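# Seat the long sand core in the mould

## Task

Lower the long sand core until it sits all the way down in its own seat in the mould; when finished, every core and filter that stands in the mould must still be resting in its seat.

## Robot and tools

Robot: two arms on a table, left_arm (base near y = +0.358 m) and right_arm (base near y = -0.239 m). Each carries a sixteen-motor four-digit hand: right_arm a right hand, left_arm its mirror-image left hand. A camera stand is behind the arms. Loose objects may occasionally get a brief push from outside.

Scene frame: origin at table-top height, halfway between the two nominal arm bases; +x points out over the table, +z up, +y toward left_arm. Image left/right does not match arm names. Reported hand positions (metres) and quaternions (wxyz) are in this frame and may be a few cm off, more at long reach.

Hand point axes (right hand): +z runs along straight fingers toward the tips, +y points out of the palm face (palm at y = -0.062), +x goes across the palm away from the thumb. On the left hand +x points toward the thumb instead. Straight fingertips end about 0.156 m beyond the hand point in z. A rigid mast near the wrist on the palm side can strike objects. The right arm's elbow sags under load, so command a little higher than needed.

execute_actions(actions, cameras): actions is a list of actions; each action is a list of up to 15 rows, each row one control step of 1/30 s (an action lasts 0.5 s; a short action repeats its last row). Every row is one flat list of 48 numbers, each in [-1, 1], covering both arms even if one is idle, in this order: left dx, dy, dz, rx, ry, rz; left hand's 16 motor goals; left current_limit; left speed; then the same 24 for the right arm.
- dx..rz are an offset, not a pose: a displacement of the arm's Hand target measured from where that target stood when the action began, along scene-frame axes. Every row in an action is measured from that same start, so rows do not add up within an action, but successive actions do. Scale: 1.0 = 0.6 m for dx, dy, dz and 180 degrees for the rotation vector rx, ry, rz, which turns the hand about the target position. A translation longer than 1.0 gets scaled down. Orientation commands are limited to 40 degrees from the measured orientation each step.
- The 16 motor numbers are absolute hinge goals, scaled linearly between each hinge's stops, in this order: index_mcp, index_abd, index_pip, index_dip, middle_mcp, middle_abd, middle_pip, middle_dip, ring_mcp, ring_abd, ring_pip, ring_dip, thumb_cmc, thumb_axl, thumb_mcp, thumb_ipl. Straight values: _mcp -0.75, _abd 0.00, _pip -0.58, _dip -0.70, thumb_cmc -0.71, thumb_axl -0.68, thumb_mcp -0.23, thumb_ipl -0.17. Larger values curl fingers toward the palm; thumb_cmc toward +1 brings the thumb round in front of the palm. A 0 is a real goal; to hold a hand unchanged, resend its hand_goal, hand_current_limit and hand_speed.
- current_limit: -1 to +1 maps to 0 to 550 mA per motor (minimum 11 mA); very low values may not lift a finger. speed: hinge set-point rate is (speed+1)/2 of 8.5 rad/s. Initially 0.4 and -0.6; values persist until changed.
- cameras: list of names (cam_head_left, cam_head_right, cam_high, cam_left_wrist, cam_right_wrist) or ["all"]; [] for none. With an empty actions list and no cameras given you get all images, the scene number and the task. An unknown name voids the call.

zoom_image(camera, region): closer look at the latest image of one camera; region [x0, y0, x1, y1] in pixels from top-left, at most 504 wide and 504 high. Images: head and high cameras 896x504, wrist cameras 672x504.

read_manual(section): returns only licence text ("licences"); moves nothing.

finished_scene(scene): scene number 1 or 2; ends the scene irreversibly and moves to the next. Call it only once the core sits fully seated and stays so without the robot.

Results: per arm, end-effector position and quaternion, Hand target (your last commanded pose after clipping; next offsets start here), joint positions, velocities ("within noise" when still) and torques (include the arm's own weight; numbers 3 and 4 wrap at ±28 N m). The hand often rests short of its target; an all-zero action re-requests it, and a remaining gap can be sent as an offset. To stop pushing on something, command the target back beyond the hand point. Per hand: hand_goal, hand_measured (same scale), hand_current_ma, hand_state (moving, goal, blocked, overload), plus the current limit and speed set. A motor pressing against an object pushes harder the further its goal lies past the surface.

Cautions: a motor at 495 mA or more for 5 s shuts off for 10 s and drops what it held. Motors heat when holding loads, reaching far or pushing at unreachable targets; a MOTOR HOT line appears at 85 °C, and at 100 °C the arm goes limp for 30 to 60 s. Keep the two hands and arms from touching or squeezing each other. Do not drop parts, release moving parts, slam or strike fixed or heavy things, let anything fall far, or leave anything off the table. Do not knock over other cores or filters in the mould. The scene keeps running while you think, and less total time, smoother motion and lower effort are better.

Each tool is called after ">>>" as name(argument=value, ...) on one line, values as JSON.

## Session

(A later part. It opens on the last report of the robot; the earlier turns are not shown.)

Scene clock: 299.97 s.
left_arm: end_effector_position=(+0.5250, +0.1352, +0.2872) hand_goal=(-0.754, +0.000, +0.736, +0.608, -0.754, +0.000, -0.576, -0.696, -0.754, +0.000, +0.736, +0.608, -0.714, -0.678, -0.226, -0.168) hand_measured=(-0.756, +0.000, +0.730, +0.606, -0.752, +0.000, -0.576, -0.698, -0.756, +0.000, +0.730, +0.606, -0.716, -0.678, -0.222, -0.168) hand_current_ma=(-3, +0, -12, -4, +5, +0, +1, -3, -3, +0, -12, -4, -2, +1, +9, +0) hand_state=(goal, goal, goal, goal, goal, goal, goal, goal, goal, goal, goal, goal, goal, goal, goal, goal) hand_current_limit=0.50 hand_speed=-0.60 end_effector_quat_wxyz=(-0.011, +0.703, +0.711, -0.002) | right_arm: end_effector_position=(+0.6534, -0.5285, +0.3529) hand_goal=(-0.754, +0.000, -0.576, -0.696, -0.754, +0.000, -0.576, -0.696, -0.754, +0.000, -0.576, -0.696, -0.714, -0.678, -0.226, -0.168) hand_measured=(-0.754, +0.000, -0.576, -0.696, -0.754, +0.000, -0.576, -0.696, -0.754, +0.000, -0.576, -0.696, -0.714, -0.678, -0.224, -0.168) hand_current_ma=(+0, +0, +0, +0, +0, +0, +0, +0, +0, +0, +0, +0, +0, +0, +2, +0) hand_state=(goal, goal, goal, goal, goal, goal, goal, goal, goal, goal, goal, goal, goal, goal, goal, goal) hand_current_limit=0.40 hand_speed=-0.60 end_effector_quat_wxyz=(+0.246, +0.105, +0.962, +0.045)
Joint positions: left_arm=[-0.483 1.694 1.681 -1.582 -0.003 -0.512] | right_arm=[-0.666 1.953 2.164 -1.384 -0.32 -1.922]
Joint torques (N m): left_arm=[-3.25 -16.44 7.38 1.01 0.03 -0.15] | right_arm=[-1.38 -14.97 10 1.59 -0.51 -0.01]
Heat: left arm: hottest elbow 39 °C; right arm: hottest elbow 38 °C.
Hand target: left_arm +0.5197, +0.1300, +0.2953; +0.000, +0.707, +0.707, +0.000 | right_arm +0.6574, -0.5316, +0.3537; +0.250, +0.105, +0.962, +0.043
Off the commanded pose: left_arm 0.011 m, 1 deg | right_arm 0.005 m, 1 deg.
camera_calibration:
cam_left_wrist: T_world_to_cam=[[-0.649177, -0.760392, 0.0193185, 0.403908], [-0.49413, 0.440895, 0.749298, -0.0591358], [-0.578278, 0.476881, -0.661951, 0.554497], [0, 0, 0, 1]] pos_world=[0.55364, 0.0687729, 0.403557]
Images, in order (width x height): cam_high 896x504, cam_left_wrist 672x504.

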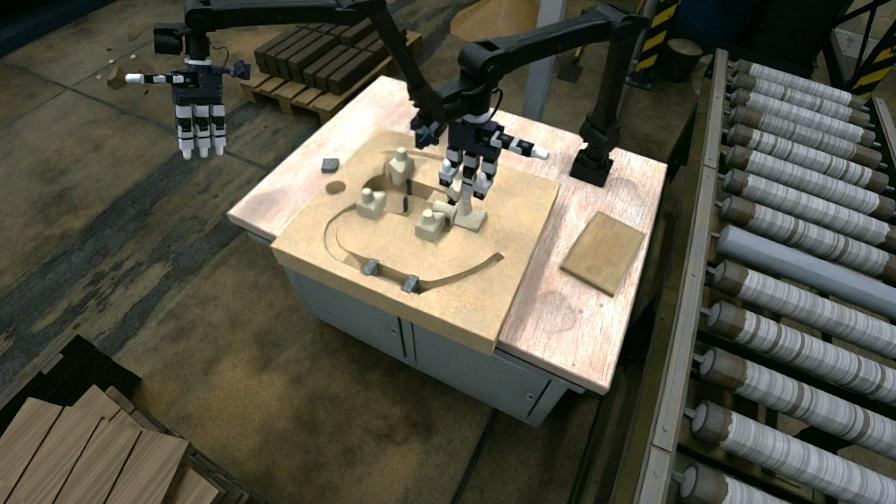

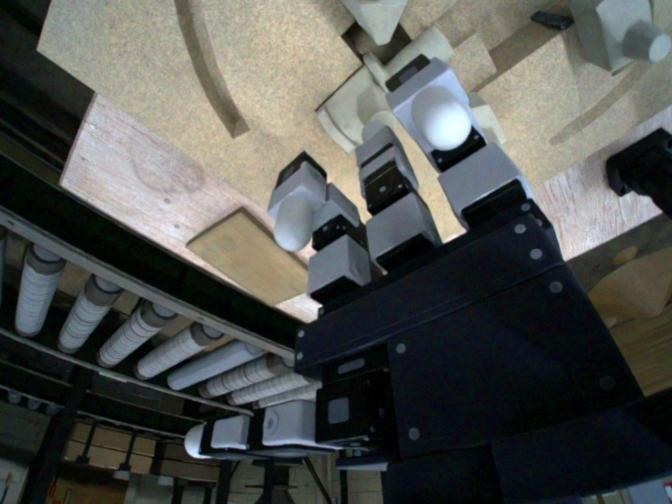

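>>> execute_actions(actions=[[[0,-0.01,-0.006,0,0,0,-0.754,0,0.737,0.609,-0.754,0,-0.576,-0.696,-0.754,0,0.737,0.609,-0.714,-0.678,-0.226,-0.168,0.5,-0.6,0,0,0,0,0,0,-0.754,0,-0.576,-0.696,-0.754,0,-0.576,-0.696,-0.754,0,-0.576,-0.696,-0.714,-0.678,-0.226,-0.168,0.4,-0.6],[-0.002,-0.02,-0.012,0,0,0,-0.754,0,0.737,0.609,-0.754,0,-0.576,-0.696,-0.754,0,0.737,0.609,-0.714,-0.678,-0.226,-0.168,0.5,-0.6,0,0,0,0,0,0,-0.754,0,-0.576,-0.696,-0.754,0,-0.576,-0.696,-0.754,0,-0.576,-0.696,-0.714,-0.678,-0.226,-0.168,0.4,-0.6]]])

Scene clock: 306.20 s.
left_arm: end_effector_position=(+0.5224, +0.1214, +0.2881) hand_goal=(-0.754, +0.000, +0.736, +0.608, -0.754, +0.000, -0.576, -0.696, -0.754, +0.000, +0.736, +0.608, -0.714, -0.678, -0.226, -0.168) hand_measured=(-0.756, +0.000, +0.730, +0.606, -0.752, +0.000, -0.576, -0.698, -0.756, +0.000, +0.730, +0.606, -0.716, -0.678, -0.222, -0.168) hand_current_ma=(-3, +0, -12, -4, +5, +0, +1, -3, -3, +0, -12, -4, -2, +1, +9, +0) hand_state=(goal, goal, goal, goal, goal, goal, goal, goal, goal, goal, goal, goal, goal, goal, goal, goal) hand_current_limit=0.50 hand_speed=-0.60 end_effector_quat_wxyz=(-0.004, +0.708, +0.706, +0.000) | right_arm: end_effector_position=(+0.6534, -0.5285, +0.3529) hand_goal=(-0.754, +0.000, -0.576, -0.696, -0.754, +0.000, -0.576, -0.696, -0.754, +0.000, -0.576, -0.696, -0.714, -0.678, -0.226, -0.168) hand_measured=(-0.754, +0.000, -0.576, -0.696, -0.754, +0.000, -0.576, -0.696, -0.754, +0.000, -0.576, -0.696, -0.714, -0.678, -0.224, -0.168) hand_current_ma=(+0, +0, +0, +0, +0, +0, +0, +0, +0, +0, +0, +0, +0, +0, +2, +0) hand_state=(goal, goal, goal, goal, goal, goal, goal, goal, goal, goal, goal, goal, goal, goal, goal, goal) hand_current_limit=0.40 hand_speed=-0.60 end_effector_quat_wxyz=(+0.246, +0.105, +0.962, +0.045)
Joint positions: left_arm=[-0.507 1.694 1.681 -1.567 -0.002 -0.522] | right_arm=[-0.666 1.953 2.164 -1.384 -0.32 -1.922]
Joint torques (N m): left_arm=[-2.96 -15.15 7.35 0.91 0 -0.23] | right_arm=[-1.2 -15.5 9.73 1.55 -0.51 0.01]
Heat: left arm: hottest elbow 39 °C; right arm: hottest elbow 38 °C.
Hand target: left_arm +0.5185, +0.1181, +0.2882; +0.000, +0.707, +0.707, +0.000 | right_arm +0.6574, -0.5316, +0.3537; +0.250, +0.105, +0.962, +0.043
Off the commanded pose: left_arm 0.005 m, 1 deg | right_arm 0.005 m, 1 deg.

>>> execute_actions(actions=[[[0,0.012,-0.006,0,0,0,-0.754,0,0.737,0.609,-0.754,0,-0.576,-0.696,-0.754,0,0.737,0.609,-0.714,-0.678,-0.226,-0.168,0.5,-0.6,0,0,0,0,0,0,-0.754,0,-0.576,-0.696,-0.754,0,-0.576,-0.696,-0.754,0,-0.576,-0.696,-0.714,-0.678,-0.226,-0.168,0.4,-0.6],[-0.002,0.014,-0.015,0,0,0,-0.754,0,0.737,0.609,-0.754,0,-0.576,-0.696,-0.754,0,0.737,0.609,-0.714,-0.678,-0.226,-0.168,0.5,-0.6,0,0,0,0,0,0,-0.754,0,-0.576,-0.696,-0.754,0,-0.576,-0.696,-0.754,0,-0.576,-0.696,-0.714,-0.678,-0.226,-0.168,0.4,-0.6]]], cameras=["cam_high","cam_left_wrist"])

>>> zoom_image(camera="cam_high", region=[415, 170, 495, 250])

>>> zoom_image(camera="cam_left_wrist", region=[300, 20, 440, 160])

Scene clock: 312.47 s.
left_arm: end_effector_position=(+0.5193, +0.1232, +0.2754) hand_goal=(-0.754, +0.000, +0.736, +0.608, -0.754, +0.000, -0.576, -0.696, -0.754, +0.000, +0.736, +0.608, -0.714, -0.678, -0.226, -0.168) hand_measured=(-0.756, +0.000, +0.730, +0.606, -0.750, +0.002, -0.574, -0.696, -0.756, +0.000, +0.730, +0.606, -0.716, -0.678, -0.222, -0.168) hand_current_ma=(-3, +0, -12, -4, +7, +2, +2, -1, -3, +0, -12, -4, -2, +1, +9, +0) hand_state=(goal, goal, goal, goal, goal, goal, goal, goal, goal, goal, goal, goal, goal, goal, goal, goal) hand_current_limit=0.50 hand_speed=-0.60 end_effector_quat_wxyz=(-0.007, +0.708, +0.706, -0.001) | right_arm: end_effector_position=(+0.6534, -0.5285, +0.3529) hand_goal=(-0.754, +0.000, -0.576, -0.696, -0.754, +0.000, -0.576, -0.696, -0.754, +0.000, -0.576, -0.696, -0.714, -0.678, -0.226, -0.168) hand_measured=(-0.754, +0.000, -0.576, -0.696, -0.754, +0.000, -0.576, -0.696, -0.754, +0.000, -0.576, -0.696, -0.714, -0.678, -0.224, -0.168) hand_current_ma=(+0, +0, +0, +0, +0, +0, +0, +0, +0, +0, +0, +0, +0, +0, +2, +0) hand_state=(goal, goal, goal, goal, goal, goal, goal, goal, goal, goal, goal, goal, goal, goal, goal, goal) hand_current_limit=0.40 hand_speed=-0.60 end_effector_quat_wxyz=(+0.246, +0.105, +0.962, +0.045)
Joint positions: left_arm=[-0.507 1.689 1.643 -1.539 -0.002 -0.523] | right_arm=[-0.666 1.953 2.164 -1.384 -0.32 -1.922]
Joint torques (N m): left_arm=[-2.2 -15.74 7.17 0.94 -0.04 -0.16] | right_arm=[-1.85 -15.5 9.83 1.63 -0.53 0.05]
Heat: left arm: hottest elbow 39 °C; right arm: hottest elbow 38 °C.
Hand target: left_arm +0.5174, +0.1265, +0.2793; +0.000, +0.707, +0.707, +0.000 | right_arm +0.6574, -0.5316, +0.3537; +0.250, +0.105, +0.962, +0.043
Off the commanded pose: left_arm 0.005 m, 1 deg | right_arm 0.005 m, 1 deg.
camera_calibration:
cam_left_wrist: T_world_to_cam=[[-0.659153, -0.751791, 0.0181179, 0.39574], [-0.493817, 0.450887, 0.743536, -0.0476251], [-0.567153, 0.481157, -0.66845, 0.544607], [0, 0, 0, 1]] pos_world=[0.54621, 0.0569452, 0.392284]
Images, in order (width x height): cam_high 896x504, cam_left_wrist 672x504.

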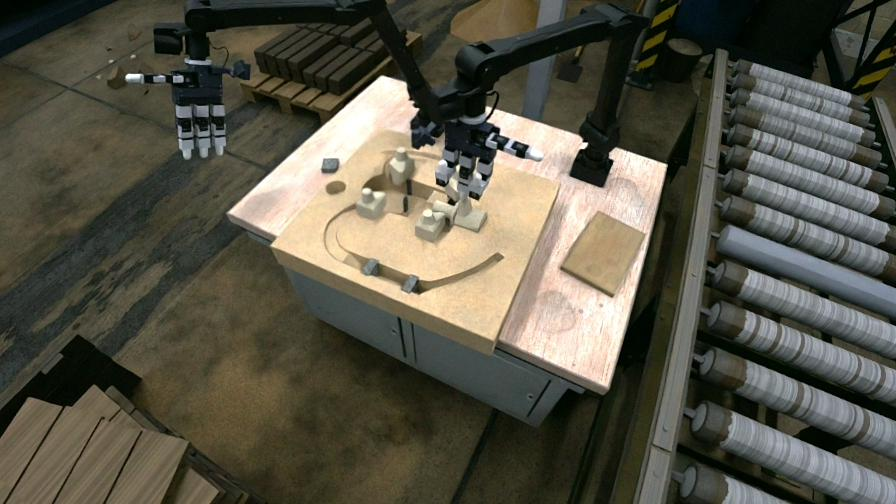

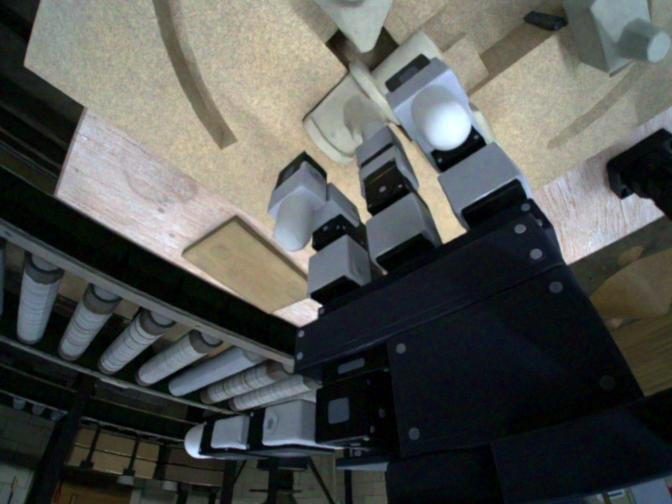

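Scaled by 6.300 from the camera's 896x504 image, which has a finer 1280x720 frame.

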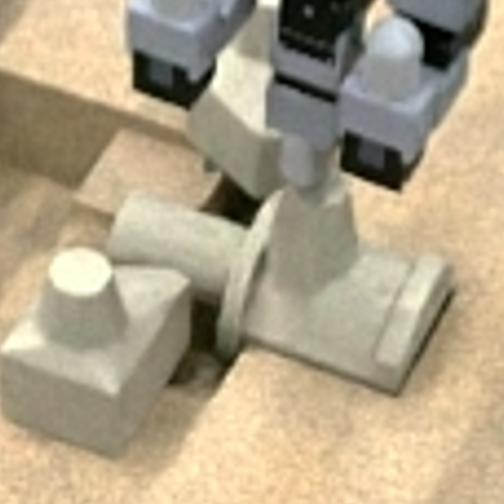

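Scaled by 3.600 from the camera's 672x504 image, which has a finer 960x720 frame.

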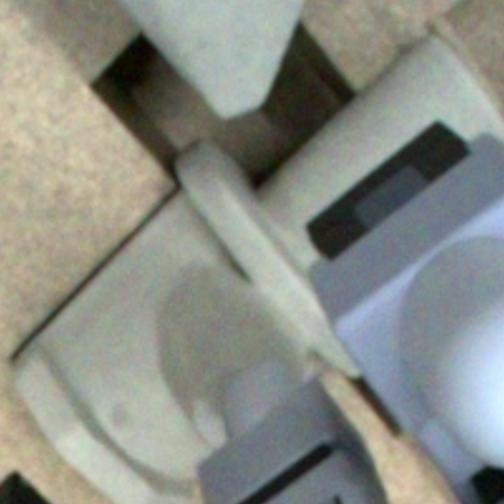

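>>> execute_actions(actions=[[[0,0.009,0.005,0,0,0,-0.754,0,0.737,0.609,-0.754,0,-0.576,-0.696,-0.754,0,0.737,0.609,-0.714,-0.678,-0.226,-0.168,0.5,-0.6,0,0,0,0,0,0,-0.754,0,-0.576,-0.696,-0.754,0,-0.576,-0.696,-0.754,0,-0.576,-0.696,-0.714,-0.678,-0.226,-0.168,0.4,-0.6],[0,0.018,0.01,0,0,0,-0.754,0,0.737,0.609,-0.754,0,-0.576,-0.696,-0.754,0,0.737,0.609,-0.714,-0.678,-0.226,-0.168,0.5,-0.6,0,0,0,0,0,0,-0.754,0,-0.576,-0.696,-0.754,0,-0.576,-0.696,-0.754,0,-0.576,-0.696,-0.714,-0.678,-0.226,-0.168,0.4,-0.6]]])

Scene clock: 318.97 s.
left_arm: end_effector_position=(+0.5196, +0.1300, +0.2772) hand_goal=(-0.754, +0.000, +0.736, +0.608, -0.754, +0.000, -0.576, -0.696, -0.754, +0.000, +0.736, +0.608, -0.714, -0.678, -0.226, -0.168) hand_measured=(-0.756, +0.000, +0.730, +0.606, -0.750, +0.002, -0.574, -0.696, -0.756, +0.000, +0.730, +0.606, -0.716, -0.678, -0.222, -0.168) hand_current_ma=(-3, +0, -12, -4, +7, +2, +2, -1, -3, +0, -12, -4, -2, +1, +9, +0) hand_state=(goal, goal, goal, goal, goal, goal, goal, goal, goal, goal, goal, goal, goal, goal, goal, goal) hand_current_limit=0.50 hand_speed=-0.60 end_effector_quat_wxyz=(-0.006, +0.707, +0.708, -0.001) | right_arm: end_effector_position=(+0.6534, -0.5285, +0.3529) hand_goal=(-0.754, +0.000, -0.576, -0.696, -0.754, +0.000, -0.576, -0.696, -0.754, +0.000, -0.576, -0.696, -0.714, -0.678, -0.226, -0.168) hand_measured=(-0.754, +0.000, -0.576, -0.696, -0.754, +0.000, -0.576, -0.696, -0.754, +0.000, -0.576, -0.696, -0.714, -0.678, -0.224, -0.168) hand_current_ma=(+0, +0, +0, +0, +0, +0, +0, +0, +0, +0, +0, +0, +0, +0, +2, +0) hand_state=(goal, goal, goal, goal, goal, goal, goal, goal, goal, goal, goal, goal, goal, goal, goal, goal) hand_current_limit=0.40 hand_speed=-0.60 end_effector_quat_wxyz=(+0.246, +0.105, +0.962, +0.045)
Joint positions: left_arm=[-0.496 1.68 1.636 -1.539 -0.002 -0.515] | right_arm=[-0.666 1.953 2.164 -1.384 -0.32 -1.922]
Joint torques (N m): left_arm=[-1.73 -15.97 7.43 0.5 -0.02 -0.03] | right_arm=[-1.61 -15.38 9.62 1.73 -0.55 -0.02]
Heat: left arm: hottest elbow 39 °C; right arm: hottest elbow 38 °C.
Hand target: left_arm +0.5173, +0.1373, +0.2853; +0.000, +0.707, +0.707, +0.000 | right_arm +0.6574, -0.5316, +0.3537; +0.250, +0.105, +0.962, +0.043
Off the commanded pose: left_arm 0.011 m, 1 deg | right_arm 0.005 m, 1 deg.

>>> execute_actions(actions=[[[0.002,-0.008,-0.015,0,0,0,-0.754,0,0.737,0.609,-0.754,0,-0.576,-0.696,-0.754,0,0.737,0.609,-0.714,-0.678,-0.226,-0.168,0.5,-0.6,0,0,0,0,0,0,-0.754,0,-0.576,-0.696,-0.754,0,-0.576,-0.696,-0.754,0,-0.576,-0.696,-0.714,-0.678,-0.226,-0.168,0.4,-0.6],[0.002,-0.009,-0.027,0,0,0,-0.754,0,0.737,0.609,-0.754,0,-0.576,-0.696,-0.754,0,0.737,0.609,-0.714,-0.678,-0.226,-0.168,0.5,-0.6,0,0,0,0,0,0,-0.754,0,-0.576,-0.696,-0.754,0,-0.576,-0.696,-0.754,0,-0.576,-0.696,-0.714,-0.678,-0.226,-0.168,0.4,-0.6]]])

>>> execute_actions(actions=[[[0,0,-0.007,0,0,0,-0.754,0,0.737,0.609,-0.754,0,-0.576,-0.696,-0.754,0,0.737,0.609,-0.714,-0.678,-0.226,-0.168,0.5,-0.6,0,0,0,0,0,0,-0.754,0,-0.576,-0.696,-0.754,0,-0.576,-0.696,-0.754,0,-0.576,-0.696,-0.714,-0.678,-0.226,-0.168,0.4,-0.6],[0,0,-0.015,0,0,0,-0.754,0,0.737,0.609,-0.754,0,-0.576,-0.696,-0.754,0,0.737,0.609,-0.714,-0.678,-0.226,-0.168,0.5,-0.6,0,0,0,0,0,0,-0.754,0,-0.576,-0.696,-0.754,0,-0.576,-0.696,-0.754,0,-0.576,-0.696,-0.714,-0.678,-0.226,-0.168,0.4,-0.6]]], cameras=["cam_high"])

>>> zoom_image(camera="cam_high", region=[415, 170, 495, 250])

Scene clock: 329.03 s.
left_arm: end_effector_position=(+0.5205, +0.1295, +0.2744) hand_goal=(-0.754, +0.000, +0.736, +0.608, -0.754, +0.000, -0.576, -0.696, -0.754, +0.000, +0.736, +0.608, -0.714, -0.678, -0.226, -0.168) hand_measured=(-0.756, +0.000, +0.730, +0.606, -0.756, -0.004, -0.576, -0.696, -0.756, +0.000, +0.730, +0.606, -0.716, -0.678, -0.222, -0.168) hand_current_ma=(-3, +0, -12, -4, -4, -5, -1, -1, -3, +0, -12, -4, -2, +1, +9, +0) hand_state=(goal, goal, goal, goal, goal, goal, goal, goal, goal, goal, goal, goal, goal, goal, goal, goal) hand_current_limit=0.50 hand_speed=-0.60 end_effector_quat_wxyz=(+0.000, +0.707, +0.707, +0.001) | right_arm: end_effector_position=(+0.6534, -0.5285, +0.3529) hand_goal=(-0.754, +0.000, -0.576, -0.696, -0.754, +0.000, -0.576, -0.696, -0.754, +0.000, -0.576, -0.696, -0.714, -0.678, -0.226, -0.168) hand_measured=(-0.754, +0.000, -0.576, -0.696, -0.754, +0.000, -0.576, -0.696, -0.754, +0.000, -0.576, -0.696, -0.714, -0.678, -0.224, -0.168) hand_current_ma=(+0, +0, +0, +0, +0, +0, +0, +0, +0, +0, +0, +0, +0, +0, +2, +0) hand_state=(goal, goal, goal, goal, goal, goal, goal, goal, goal, goal, goal, goal, goal, goal, goal, goal) hand_current_limit=0.40 hand_speed=-0.60 end_effector_quat_wxyz=(+0.246, +0.105, +0.962, +0.045)
Joint positions: left_arm=[-0.496 1.674 1.62 -1.516 -0.002 -0.515] | right_arm=[-0.666 1.953 2.164 -1.384 -0.32 -1.922]
Joint torques (N m): left_arm=[-2.26 -14.45 6.65 1.13 -0.01 -0.11] | right_arm=[-1.14 -14.92 9.78 1.87 -0.53 -0.01]
Heat: left arm: hottest elbow 39 °C; right arm: hottest elbow 38 °C.
Hand target: left_arm +0.5185, +0.1319, +0.2690; +0.000, +0.707, +0.707, +0.000 | right_arm +0.6574, -0.5316, +0.3537; +0.250, +0.105, +0.962, +0.043
Off the commanded pose: left_arm 0.006 m, 0 deg | right_arm 0.005 m, 1 deg.

Scene clock: 329.73 s.
left_arm: end_effector_position=(+0.5201, +0.1297, +0.2744) hand_goal=(-0.754, +0.000, +0.736, +0.608, -0.754, +0.000, -0.576, -0.696, -0.754, +0.000, +0.736, +0.608, -0.714, -0.678, -0.226, -0.168) hand_measured=(-0.756, +0.000, +0.730, +0.606, -0.762, -0.010, -0.580, -0.698, -0.756, +0.000, +0.730, +0.606, -0.716, -0.678, -0.222, -0.168) hand_current_ma=(-3, +0, -12, -4, -17, -18, -7, -2, -3, +0, -12, -4, -2, +1, +9, +0) hand_state=(goal, goal, goal, goal, goal, goal, goal, goal, goal, goal, goal, goal, goal, goal, goal, goal) hand_current_limit=0.50 hand_speed=-0.60 end_effector_quat_wxyz=(+0.007, +0.707, +0.707, +0.003) | right_arm: end_effector_position=(+0.6534, -0.5285, +0.3529) hand_goal=(-0.754, +0.000, -0.576, -0.696, -0.754, +0.000, -0.576, -0.696, -0.754, +0.000, -0.576, -0.696, -0.714, -0.678, -0.226, -0.168) hand_measured=(-0.754, +0.000, -0.576, -0.696, -0.754, +0.000, -0.576, -0.696, -0.754, +0.000, -0.576, -0.696, -0.714, -0.678, -0.224, -0.168) hand_current_ma=(+0, +0, +0, +0, +0, +0, +0, +0, +0, +0, +0, +0, +0, +0, +2, +0) hand_state=(goal, goal, goal, goal, goal, goal, goal, goal, goal, goal, goal, goal, goal, goal, goal, goal) hand_current_limit=0.40 hand_speed=-0.60 end_effector_quat_wxyz=(+0.246, +0.105, +0.962, +0.045)
Joint positions: left_arm=[-0.496 1.664 1.604 -1.495 -0.002 -0.515] | right_arm=[-0.666 1.953 2.164 -1.384 -0.32 -1.922]
Joint torques (N m): left_arm=[-2.32 -13.51 6.32 1.1 -0.03 -0.09] | right_arm=[-2.73 -15.38 9.95 1.61 -0.55 0.01]
Heat: left arm: hottest elbow 39 °C; right arm: hottest elbow 38 °C.
Hand target: left_arm +0.5186, +0.1319, +0.2598; +0.000, +0.707, +0.707, +0.000 | right_arm +0.6574, -0.5316, +0.3537; +0.250, +0.105, +0.962, +0.043
Off the commanded pose: left_arm 0.015 m, 1 deg | right_arm 0.005 m, 1 deg.
Images, in order (width x height): cam_high 896x504.

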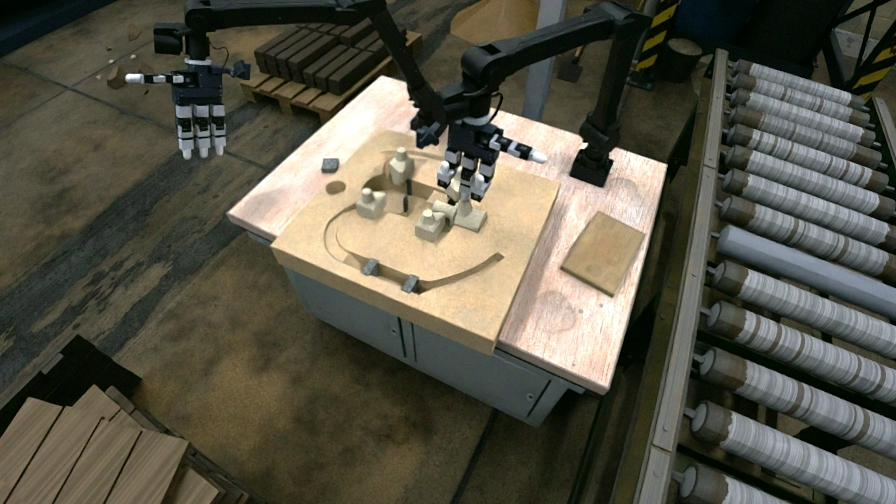

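Scaled by 6.300 from the camera's 896x504 image, which has a finer 1280x720 frame.

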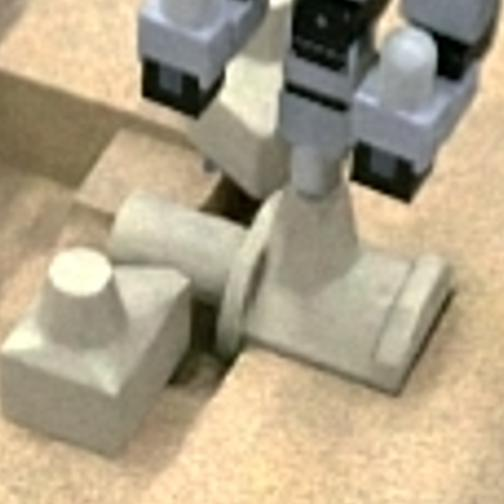

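>>> zoom_image(camera="cam_high", region=[425, 190, 465, 230])

>>> execute_actions(actions=[[[0,0,-0.015,0,0,0,-0.754,0,0.737,0.609,-0.754,0,-0.576,-0.696,-0.754,0,0.737,0.609,-0.714,-0.678,-0.226,-0.168,0.5,-0.6,0,0,0,0,0,0,-0.754,0,-0.576,-0.696,-0.754,0,-0.576,-0.696,-0.754,0,-0.576,-0.696,-0.714,-0.678,-0.226,-0.168,0.4,-0.6],[0,0,-0.03,0,0,0,-0.754,0,0.737,0.609,-0.754,0,-0.576,-0.696,-0.754,0,0.737,0.609,-0.714,-0.678,-0.226,-0.168,0.5,-0.6,0,0,0,0,0,0,-0.754,0,-0.576,-0.696,-0.754,0,-0.576,-0.696,-0.754,0,-0.576,-0.696,-0.714,-0.678,-0.226,-0.168,0.4,-0.6]]], cameras=["cam_high","cam_head_left","cam_head_right","cam_left_wrist"])

>>> zoom_image(camera="cam_high", region=[425, 180, 495, 250])

>>> zoom_image(camera="cam_head_right", region=[395, 290, 475, 350])

>>> zoom_image(camera="cam_left_wrist", region=[300, 0, 500, 140])

Scaled by 12.600 from the camera's 896x504 image, which has a finer 1280x720 frame.

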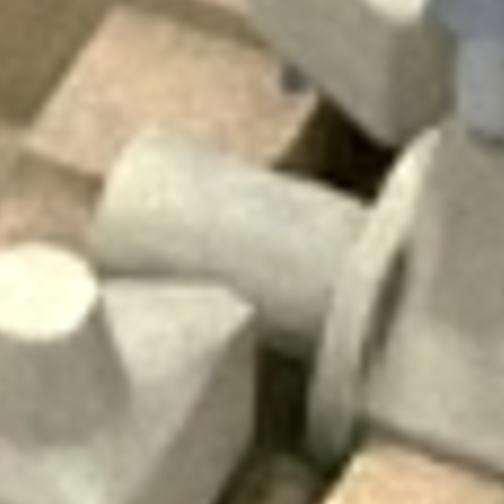

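Scene clock: 352.17 s.
left_arm: end_effector_position=(+0.5198, +0.1299, +0.2754) hand_goal=(-0.754, +0.000, +0.736, +0.608, -0.754, +0.000, -0.576, -0.696, -0.754, +0.000, +0.736, +0.608, -0.714, -0.678, -0.226, -0.168) hand_measured=(-0.756, +0.000, +0.730, +0.606, -0.774, -0.016, -0.588, -0.704, -0.756, +0.000, +0.730, +0.606, -0.716, -0.678, -0.222, -0.168) hand_current_ma=(-3, +0, -12, -4, -59, -34, -28, -15, -3, +0, -12, -4, -2, +1, +9, +0) hand_state=(goal, goal, goal, goal, blocked, goal, goal, goal, goal, goal, goal, goal, goal, goal, goal, goal) hand_current_limit=0.50 hand_speed=-0.60 end_effector_quat_wxyz=(+0.022, +0.707, +0.707, +0.007) | right_arm: end_effector_position=(+0.6534, -0.5285, +0.3529) hand_goal=(-0.754, +0.000, -0.576, -0.696, -0.754, +0.000, -0.576, -0.696, -0.754, +0.000, -0.576, -0.696, -0.714, -0.678, -0.226, -0.168) hand_measured=(-0.754, +0.000, -0.576, -0.696, -0.754, +0.000, -0.576, -0.696, -0.754, +0.000, -0.576, -0.696, -0.714, -0.678, -0.224, -0.168) hand_current_ma=(+0, +0, +0, +0, +0, +0, +0, +0, +0, +0, +0, +0, +0, +0, +2, +0) hand_state=(goal, goal, goal, goal, goal, goal, goal, goal, goal, goal, goal, goal, goal, goal, goal, goal) hand_current_limit=0.40 hand_speed=-0.60 end_effector_quat_wxyz=(+0.246, +0.105, +0.962, +0.045)
Joint positions: left_arm=[-0.496 1.642 1.573 -1.455 -0.002 -0.515] | right_arm=[-0.666 1.953 2.164 -1.384 -0.32 -1.922]
Joint torques (N m): left_arm=[-2.43 -11.34 5.48 1.33 -0.01 -0.1] | right_arm=[-1.44 -15.09 9.89 1.46 -0.55 0.02]
Heat: left arm: hottest elbow 37 °C; right arm: hottest elbow 39 °C.
Hand target: left_arm +0.5185, +0.1319, +0.2421; +0.000, +0.707, +0.707, +0.000 | right_arm +0.6574, -0.5316, +0.3537; +0.250, +0.105, +0.962, +0.043
Off the commanded pose: left_arm 0.034 m, 3 deg | right_arm 0.005 m, 1 deg.
camera_calibration:
cam_left_wrist: T_world_to_cam=[[-0.657205, -0.753685, 0.00630933, 0.40356], [-0.533623, 0.471192, 0.702299, -0.0210014], [-0.532286, 0.458188, -0.711854, 0.538401], [0, 0, 0, 1]] pos_world=[0.540598, 0.0673642, 0.395466]
Images, in order (width x height): cam_head_left 896x504, cam_head_right 896x504, cam_high 896x504, cam_left_wrist 672x504.

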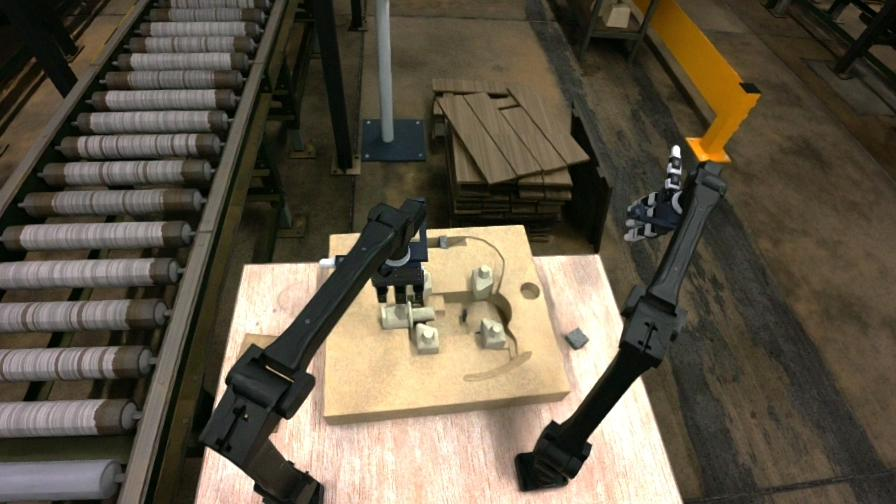

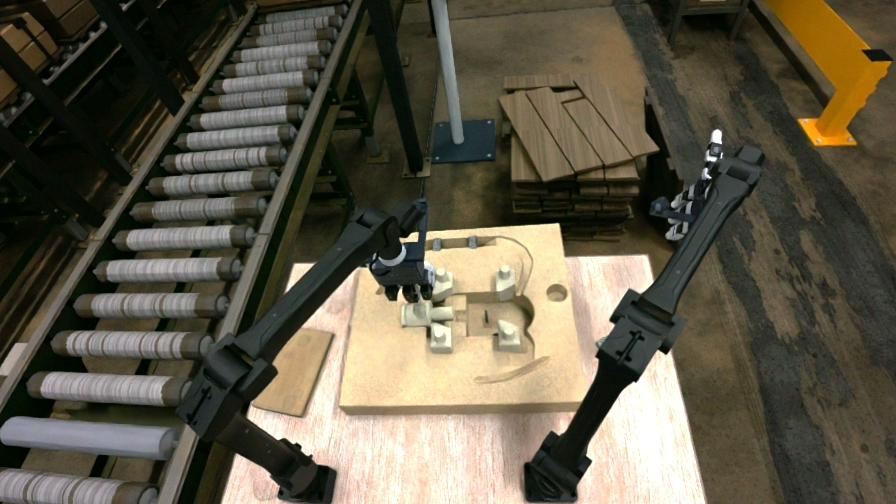

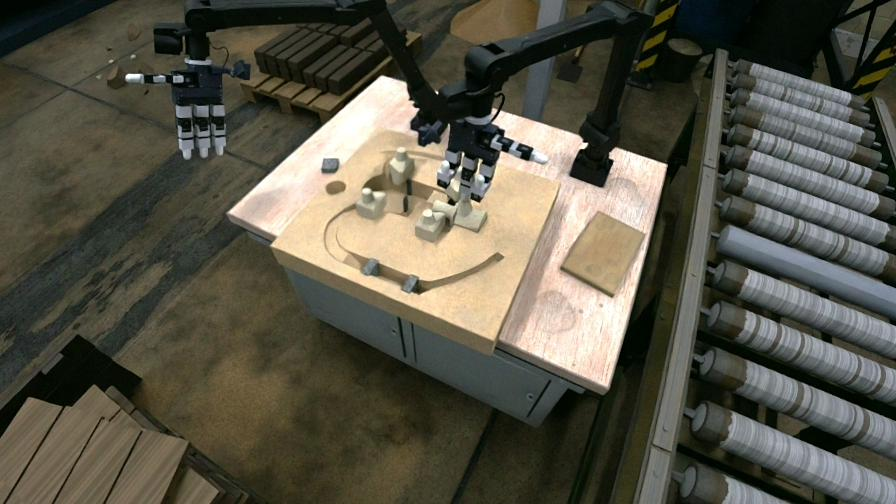

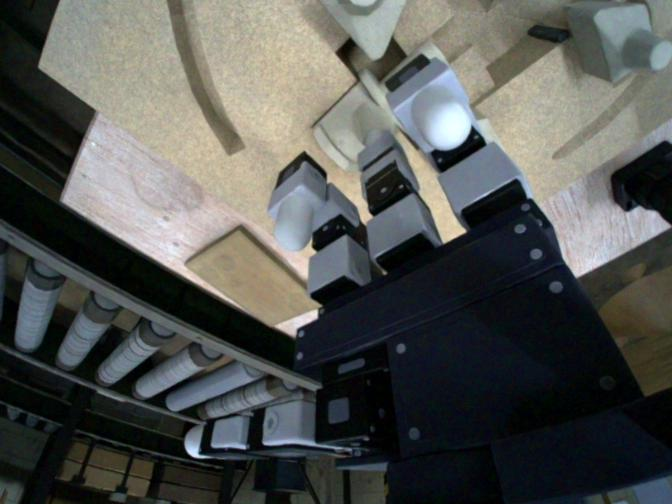

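Scaled by 7.200 from the camera's 896x504 image, which has a finer 1280x720 frame.

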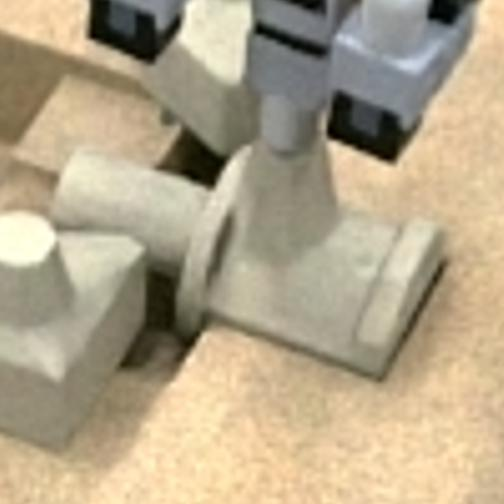

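Scaled by 6.300 from the camera's 896x504 image, which has a finer 1280x720 frame.

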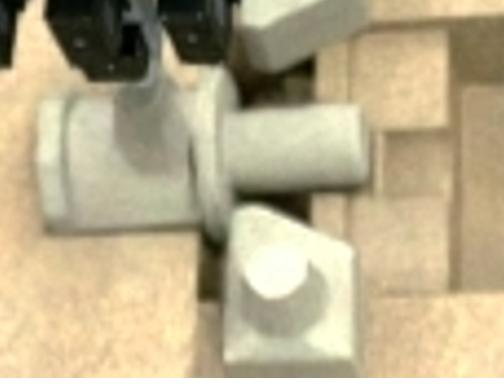

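Scaled by 2.520 from the camera's 672x504 image, which has a finer 960x720 frame.

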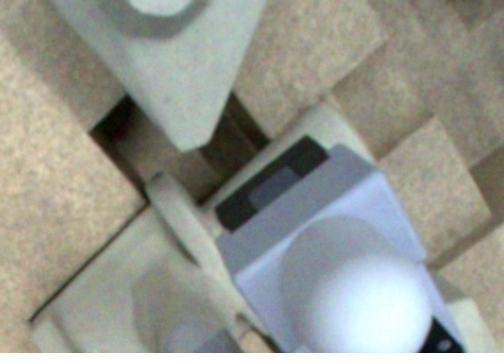

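>>> execute_actions(actions=[[[0,0,0.03,0,0,0,-0.754,0,0.737,0.609,-0.754,0,-0.576,-0.696,-0.754,0,0.737,0.609,-0.714,-0.678,-0.226,-0.168,0.5,-0.6,0,0,0,0,0,0,-0.754,0,-0.576,-0.696,-0.754,0,-0.576,-0.696,-0.754,0,-0.576,-0.696,-0.714,-0.678,-0.226,-0.168,0.4,-0.6],[0,0,0.06,0,0,0,-0.754,0,0.737,0.609,-0.754,0,-0.576,-0.696,-0.754,0,0.737,0.609,-0.714,-0.678,-0.226,-0.168,0.5,-0.6,0,0,0,0,0,0,-0.754,0,-0.576,-0.696,-0.754,0,-0.576,-0.696,-0.754,0,-0.576,-0.696,-0.714,-0.678,-0.226,-0.168,0.4,-0.6],[0,0,0.09,0,0,0,-0.754,0,0.737,0.609,-0.754,0,-0.576,-0.696,-0.754,0,0.737,0.609,-0.714,-0.678,-0.226,-0.168,0.5,-0.6,0,0,0,0,0,0,-0.754,0,-0.576,-0.696,-0.754,0,-0.576,-0.696,-0.754,0,-0.576,-0.696,-0.714,-0.678,-0.226,-0.168,0.4,-0.6],[0,0,0.12,0,0,0,-0.754,0,0.737,0.609,-0.754,0,-0.576,-0.696,-0.754,0,0.737,0.609,-0.714,-0.678,-0.226,-0.168,0.5,-0.6,0,0,0,0,0,0,-0.754,0,-0.576,-0.696,-0.754,0,-0.576,-0.696,-0.754,0,-0.576,-0.696,-0.714,-0.678,-0.226,-0.168,0.4,-0.6]],[[0,0.0,0,0,0,0,-0.754,0,0.737,0.609,-0.754,0,-0.576,-0.696,-0.754,0,0.737,0.609,-0.714,-0.678,-0.226,-0.168,0.5,-0.6,0,0,0,0,0,0,-0.754,0,-0.576,-0.696,-0.754,0,-0.576,-0.696,-0.754,0,-0.576,-0.696,-0.714,-0.678,-0.226,-0.168,0.4,-0.6]],[[0.01,0.025,0,0,0,0,-0.754,0,0.737,0.609,-0.754,0,-0.576,-0.696,-0.754,0,0.737,0.609,-0.714,-0.678,-0.226,-0.168,0.5,-0.6,0,0,0,0,0,0,-0.754,0,-0.576,-0.696,-0.754,0,-0.576,-0.696,-0.754,0,-0.576,-0.696,-0.714,-0.678,-0.226,-0.168,0.4,-0.6],[0.01,0.05,0,0,0,0,-0.754,0,0.737,0.609,-0.754,0,-0.576,-0.696,-0.754,0,0.737,0.609,-0.714,-0.678,-0.226,-0.168,0.5,-0.6,0,0,0,0,0,0,-0.754,0,-0.576,-0.696,-0.754,0,-0.576,-0.696,-0.754,0,-0.576,-0.696,-0.714,-0.678,-0.226,-0.168,0.4,-0.6],[0.01,0.072,0,0,0,0,-0.754,0,0.737,0.609,-0.754,0,-0.576,-0.696,-0.754,0,0.737,0.609,-0.714,-0.678,-0.226,-0.168,0.5,-0.6,0,0,0,0,0,0,-0.754,0,-0.576,-0.696,-0.754,0,-0.576,-0.696,-0.754,0,-0.576,-0.696,-0.714,-0.678,-0.226,-0.168,0.4,-0.6]]], cameras=["cam_left_wrist"])

>>> zoom_image(camera="cam_left_wrist", region=[300, 0, 500, 140])

Scene clock: 372.30 s.
left_arm: end_effector_position=(+0.5226, +0.1774, +0.2974) hand_goal=(-0.754, +0.000, +0.736, +0.608, -0.754, +0.000, -0.576, -0.696, -0.754, +0.000, +0.736, +0.608, -0.714, -0.678, -0.226, -0.168) hand_measured=(-0.756, +0.000, +0.730, +0.606, -0.752, +0.002, -0.576, -0.698, -0.756, +0.000, +0.730, +0.606, -0.716, -0.678, -0.222, -0.168) hand_current_ma=(-3, +0, -12, -4, +4, +3, +0, -2, -3, +0, -12, -4, -1, +1, +9, +0) hand_state=(goal, goal, goal, goal, goal, goal, goal, goal, goal, goal, goal, goal, goal, goal, goal, goal) hand_current_limit=0.50 hand_speed=-0.60 end_effector_quat_wxyz=(-0.015, +0.702, +0.712, -0.005) | right_arm: end_effector_position=(+0.6534, -0.5285, +0.3529) hand_goal=(-0.754, +0.000, -0.576, -0.696, -0.754, +0.000, -0.576, -0.696, -0.754, +0.000, -0.576, -0.696, -0.714, -0.678, -0.226, -0.168) hand_measured=(-0.754, +0.000, -0.576, -0.696, -0.754, +0.000, -0.576, -0.696, -0.754, +0.000, -0.576, -0.696, -0.714, -0.678, -0.224, -0.168) hand_current_ma=(+0, +0, +0, +0, +0, +0, +0, +0, +0, +0, +0, +0, +0, +0, +2, +0) hand_state=(goal, goal, goal, goal, goal, goal, goal, goal, goal, goal, goal, goal, goal, goal, goal, goal) hand_current_limit=0.40 hand_speed=-0.60 end_effector_quat_wxyz=(+0.246, +0.105, +0.962, +0.045)
Joint positions: left_arm=[-0.41 1.643 1.646 -1.606 -0.001 -0.441] | right_arm=[-0.666 1.953 2.164 -1.384 -0.32 -1.922]
Joint torques (N m): left_arm=[-2.43 -14.86 9.65 0.4 -0.05 -0.03] | right_arm=[-1.61 -15.62 9.77 1.54 -0.53 0.01]
Heat: left arm: hottest elbow 38 °C; right arm: hottest elbow 39 °C.
Hand target: left_arm +0.5246, +0.1750, +0.3141; +0.000, +0.707, +0.707, +0.000 | right_arm +0.6574, -0.5316, +0.3537; +0.250, +0.105, +0.962, +0.043
Off the commanded pose: left_arm 0.017 m, 2 deg | right_arm 0.005 m, 1 deg.
camera_calibration:
cam_left_wrist: T_world_to_cam=[[-0.646903, -0.762161, 0.0250475, 0.431532], [-0.487597, 0.438667, 0.754864, -0.0913514], [-0.586316, 0.476111, -0.655403, 0.542083], [0, 0, 0, 1]] pos_world=[0.552448, 0.110879, 0.413432]
Images, in order (width x height): cam_left_wrist 672x504.

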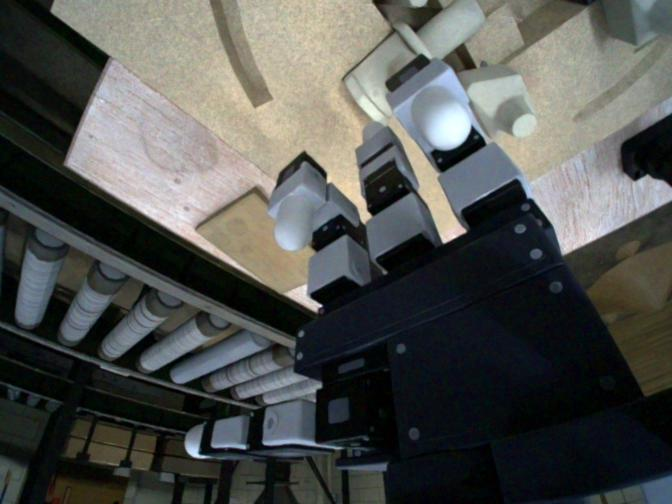

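Scaled by 2.520 from the camera's 672x504 image, which has a finer 960x720 frame.

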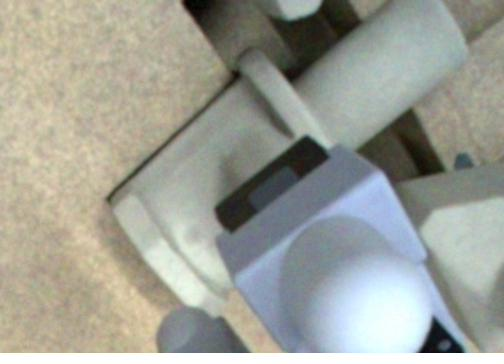

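>>> execute_actions(actions=[[[-0.002,-0.012,-0.02,0,0,0,-0.754,0,0.737,0.609,-0.754,0,-0.576,-0.696,-0.754,0,0.737,0.609,-0.714,-0.678,-0.226,-0.168,0.5,-0.6,0,0,0,0,0,0,-0.754,0,-0.576,-0.696,-0.754,0,-0.576,-0.696,-0.754,0,-0.576,-0.696,-0.714,-0.678,-0.226,-0.168,0.4,-0.6],[-0.005,-0.025,-0.05,0,0,0,-0.754,0,0.737,0.609,-0.754,0,-0.576,-0.696,-0.754,0,0.737,0.609,-0.714,-0.678,-0.226,-0.168,0.5,-0.6,0,0,0,0,0,0,-0.754,0,-0.576,-0.696,-0.754,0,-0.576,-0.696,-0.754,0,-0.576,-0.696,-0.714,-0.678,-0.226,-0.168,0.4,-0.6],[-0.008,-0.03,-0.08,0,0,0,-0.754,0,0.737,0.609,-0.754,0,-0.576,-0.696,-0.754,0,0.737,0.609,-0.714,-0.678,-0.226,-0.168,0.5,-0.6,0,0,0,0,0,0,-0.754,0,-0.576,-0.696,-0.754,0,-0.576,-0.696,-0.754,0,-0.576,-0.696,-0.714,-0.678,-0.226,-0.168,0.4,-0.6]],[[0,0,-0.015,0,0,0,-0.754,0,0.737,0.609,-0.754,0,-0.576,-0.696,-0.754,0,0.737,0.609,-0.714,-0.678,-0.226,-0.168,0.5,-0.6,0,0,0,0,0,0,-0.754,0,-0.576,-0.696,-0.754,0,-0.576,-0.696,-0.754,0,-0.576,-0.696,-0.714,-0.678,-0.226,-0.168,0.4,-0.6]]], cameras=["cam_left_wrist","cam_high"])

>>> zoom_image(camera="cam_left_wrist", region=[300, 0, 500, 140])

>>> zoom_image(camera="cam_high", region=[425, 180, 495, 250])

Scene clock: 380.37 s.
left_arm: end_effector_position=(+0.5220, +0.1606, +0.2621) hand_goal=(-0.754, +0.000, +0.736, +0.608, -0.754, +0.000, -0.576, -0.696, -0.754, +0.000, +0.736, +0.608, -0.714, -0.678, -0.226, -0.168) hand_measured=(-0.756, +0.000, +0.730, +0.606, -0.752, +0.002, -0.576, -0.698, -0.756, +0.000, +0.730, +0.606, -0.716, -0.678, -0.222, -0.168) hand_current_ma=(-3, +0, -12, -4, +4, +3, +0, -2, -3, +0, -12, -4, -1, +1, +9, +0) hand_state=(goal, goal, goal, goal, goal, goal, goal, goal, goal, goal, goal, goal, goal, goal, goal, goal) hand_current_limit=0.50 hand_speed=-0.60 end_effector_quat_wxyz=(+0.000, +0.708, +0.706, +0.001) | right_arm: end_effector_position=(+0.6534, -0.5285, +0.3529) hand_goal=(-0.754, +0.000, -0.576, -0.696, -0.754, +0.000, -0.576, -0.696, -0.754, +0.000, -0.576, -0.696, -0.714, -0.678, -0.226, -0.168) hand_measured=(-0.754, +0.000, -0.576, -0.696, -0.754, +0.000, -0.576, -0.696, -0.754, +0.000, -0.576, -0.696, -0.714, -0.678, -0.224, -0.168) hand_current_ma=(+0, +0, +0, +0, +0, +0, +0, +0, +0, +0, +0, +0, +0, +0, +2, +0) hand_state=(goal, goal, goal, goal, goal, goal, goal, goal, goal, goal, goal, goal, goal, goal, goal, goal) hand_current_limit=0.40 hand_speed=-0.60 end_effector_quat_wxyz=(+0.246, +0.105, +0.962, +0.045)
Joint positions: left_arm=[-0.439 1.641 1.545 -1.474 -0.001 -0.454] | right_arm=[-0.666 1.953 2.164 -1.384 -0.32 -1.922]
Joint torques (N m): left_arm=[-2.96 -13.51 7.56 0.91 -0.02 -0.23] | right_arm=[-1.55 -14.8 9.78 1.69 -0.5 0.02]
Heat: left arm: hottest elbow 39 °C; right arm: hottest elbow 39 °C.
Hand target: left_arm +0.5198, +0.1570, +0.2571; +0.000, +0.707, +0.707, +0.000 | right_arm +0.6574, -0.5316, +0.3537; +0.250, +0.105, +0.962, +0.043
Off the commanded pose: left_arm 0.007 m, 0 deg | right_arm 0.005 m, 1 deg.
camera_calibration:
cam_left_wrist: T_world_to_cam=[[-0.659934, -0.751157, 0.0158193, 0.426796], [-0.502928, 0.457297, 0.733446, -0.0469309], [-0.558167, 0.47607, -0.679564, 0.518215], [0, 0, 0, 1]] pos_world=[0.547305, 0.095346, 0.37983]
Images, in order (width x height): cam_high 896x504, cam_left_wrist 672x504.

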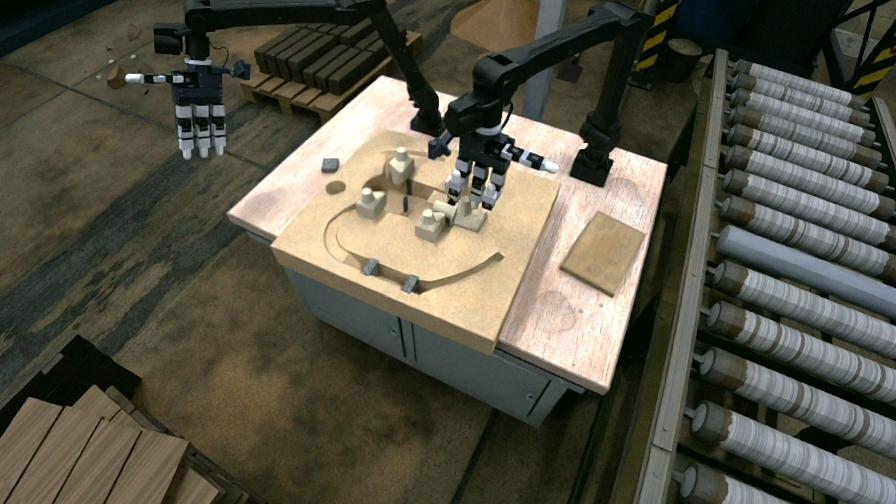

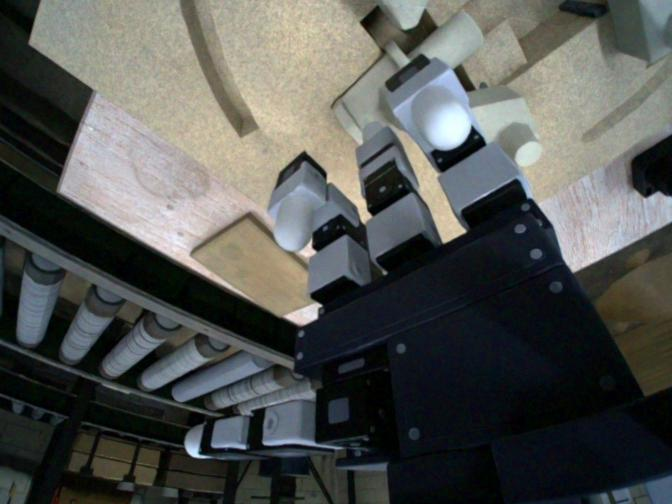

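Scaled by 2.520 from the camera's 672x504 image, which has a finer 960x720 frame.

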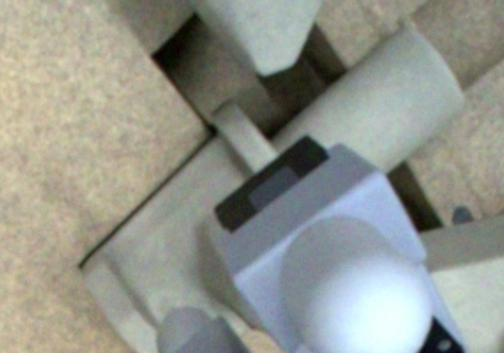

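Scaled by 7.200 from the camera's 896x504 image, which has a finer 1280x720 frame.

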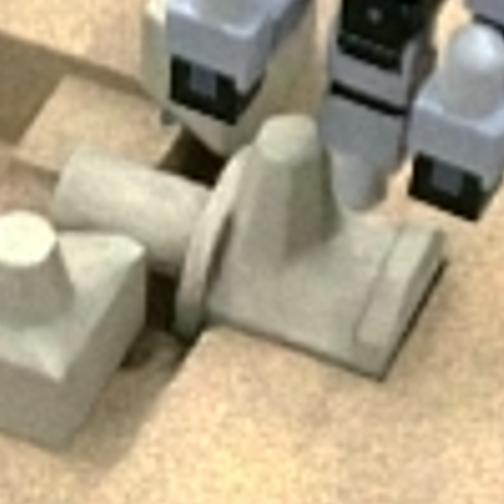

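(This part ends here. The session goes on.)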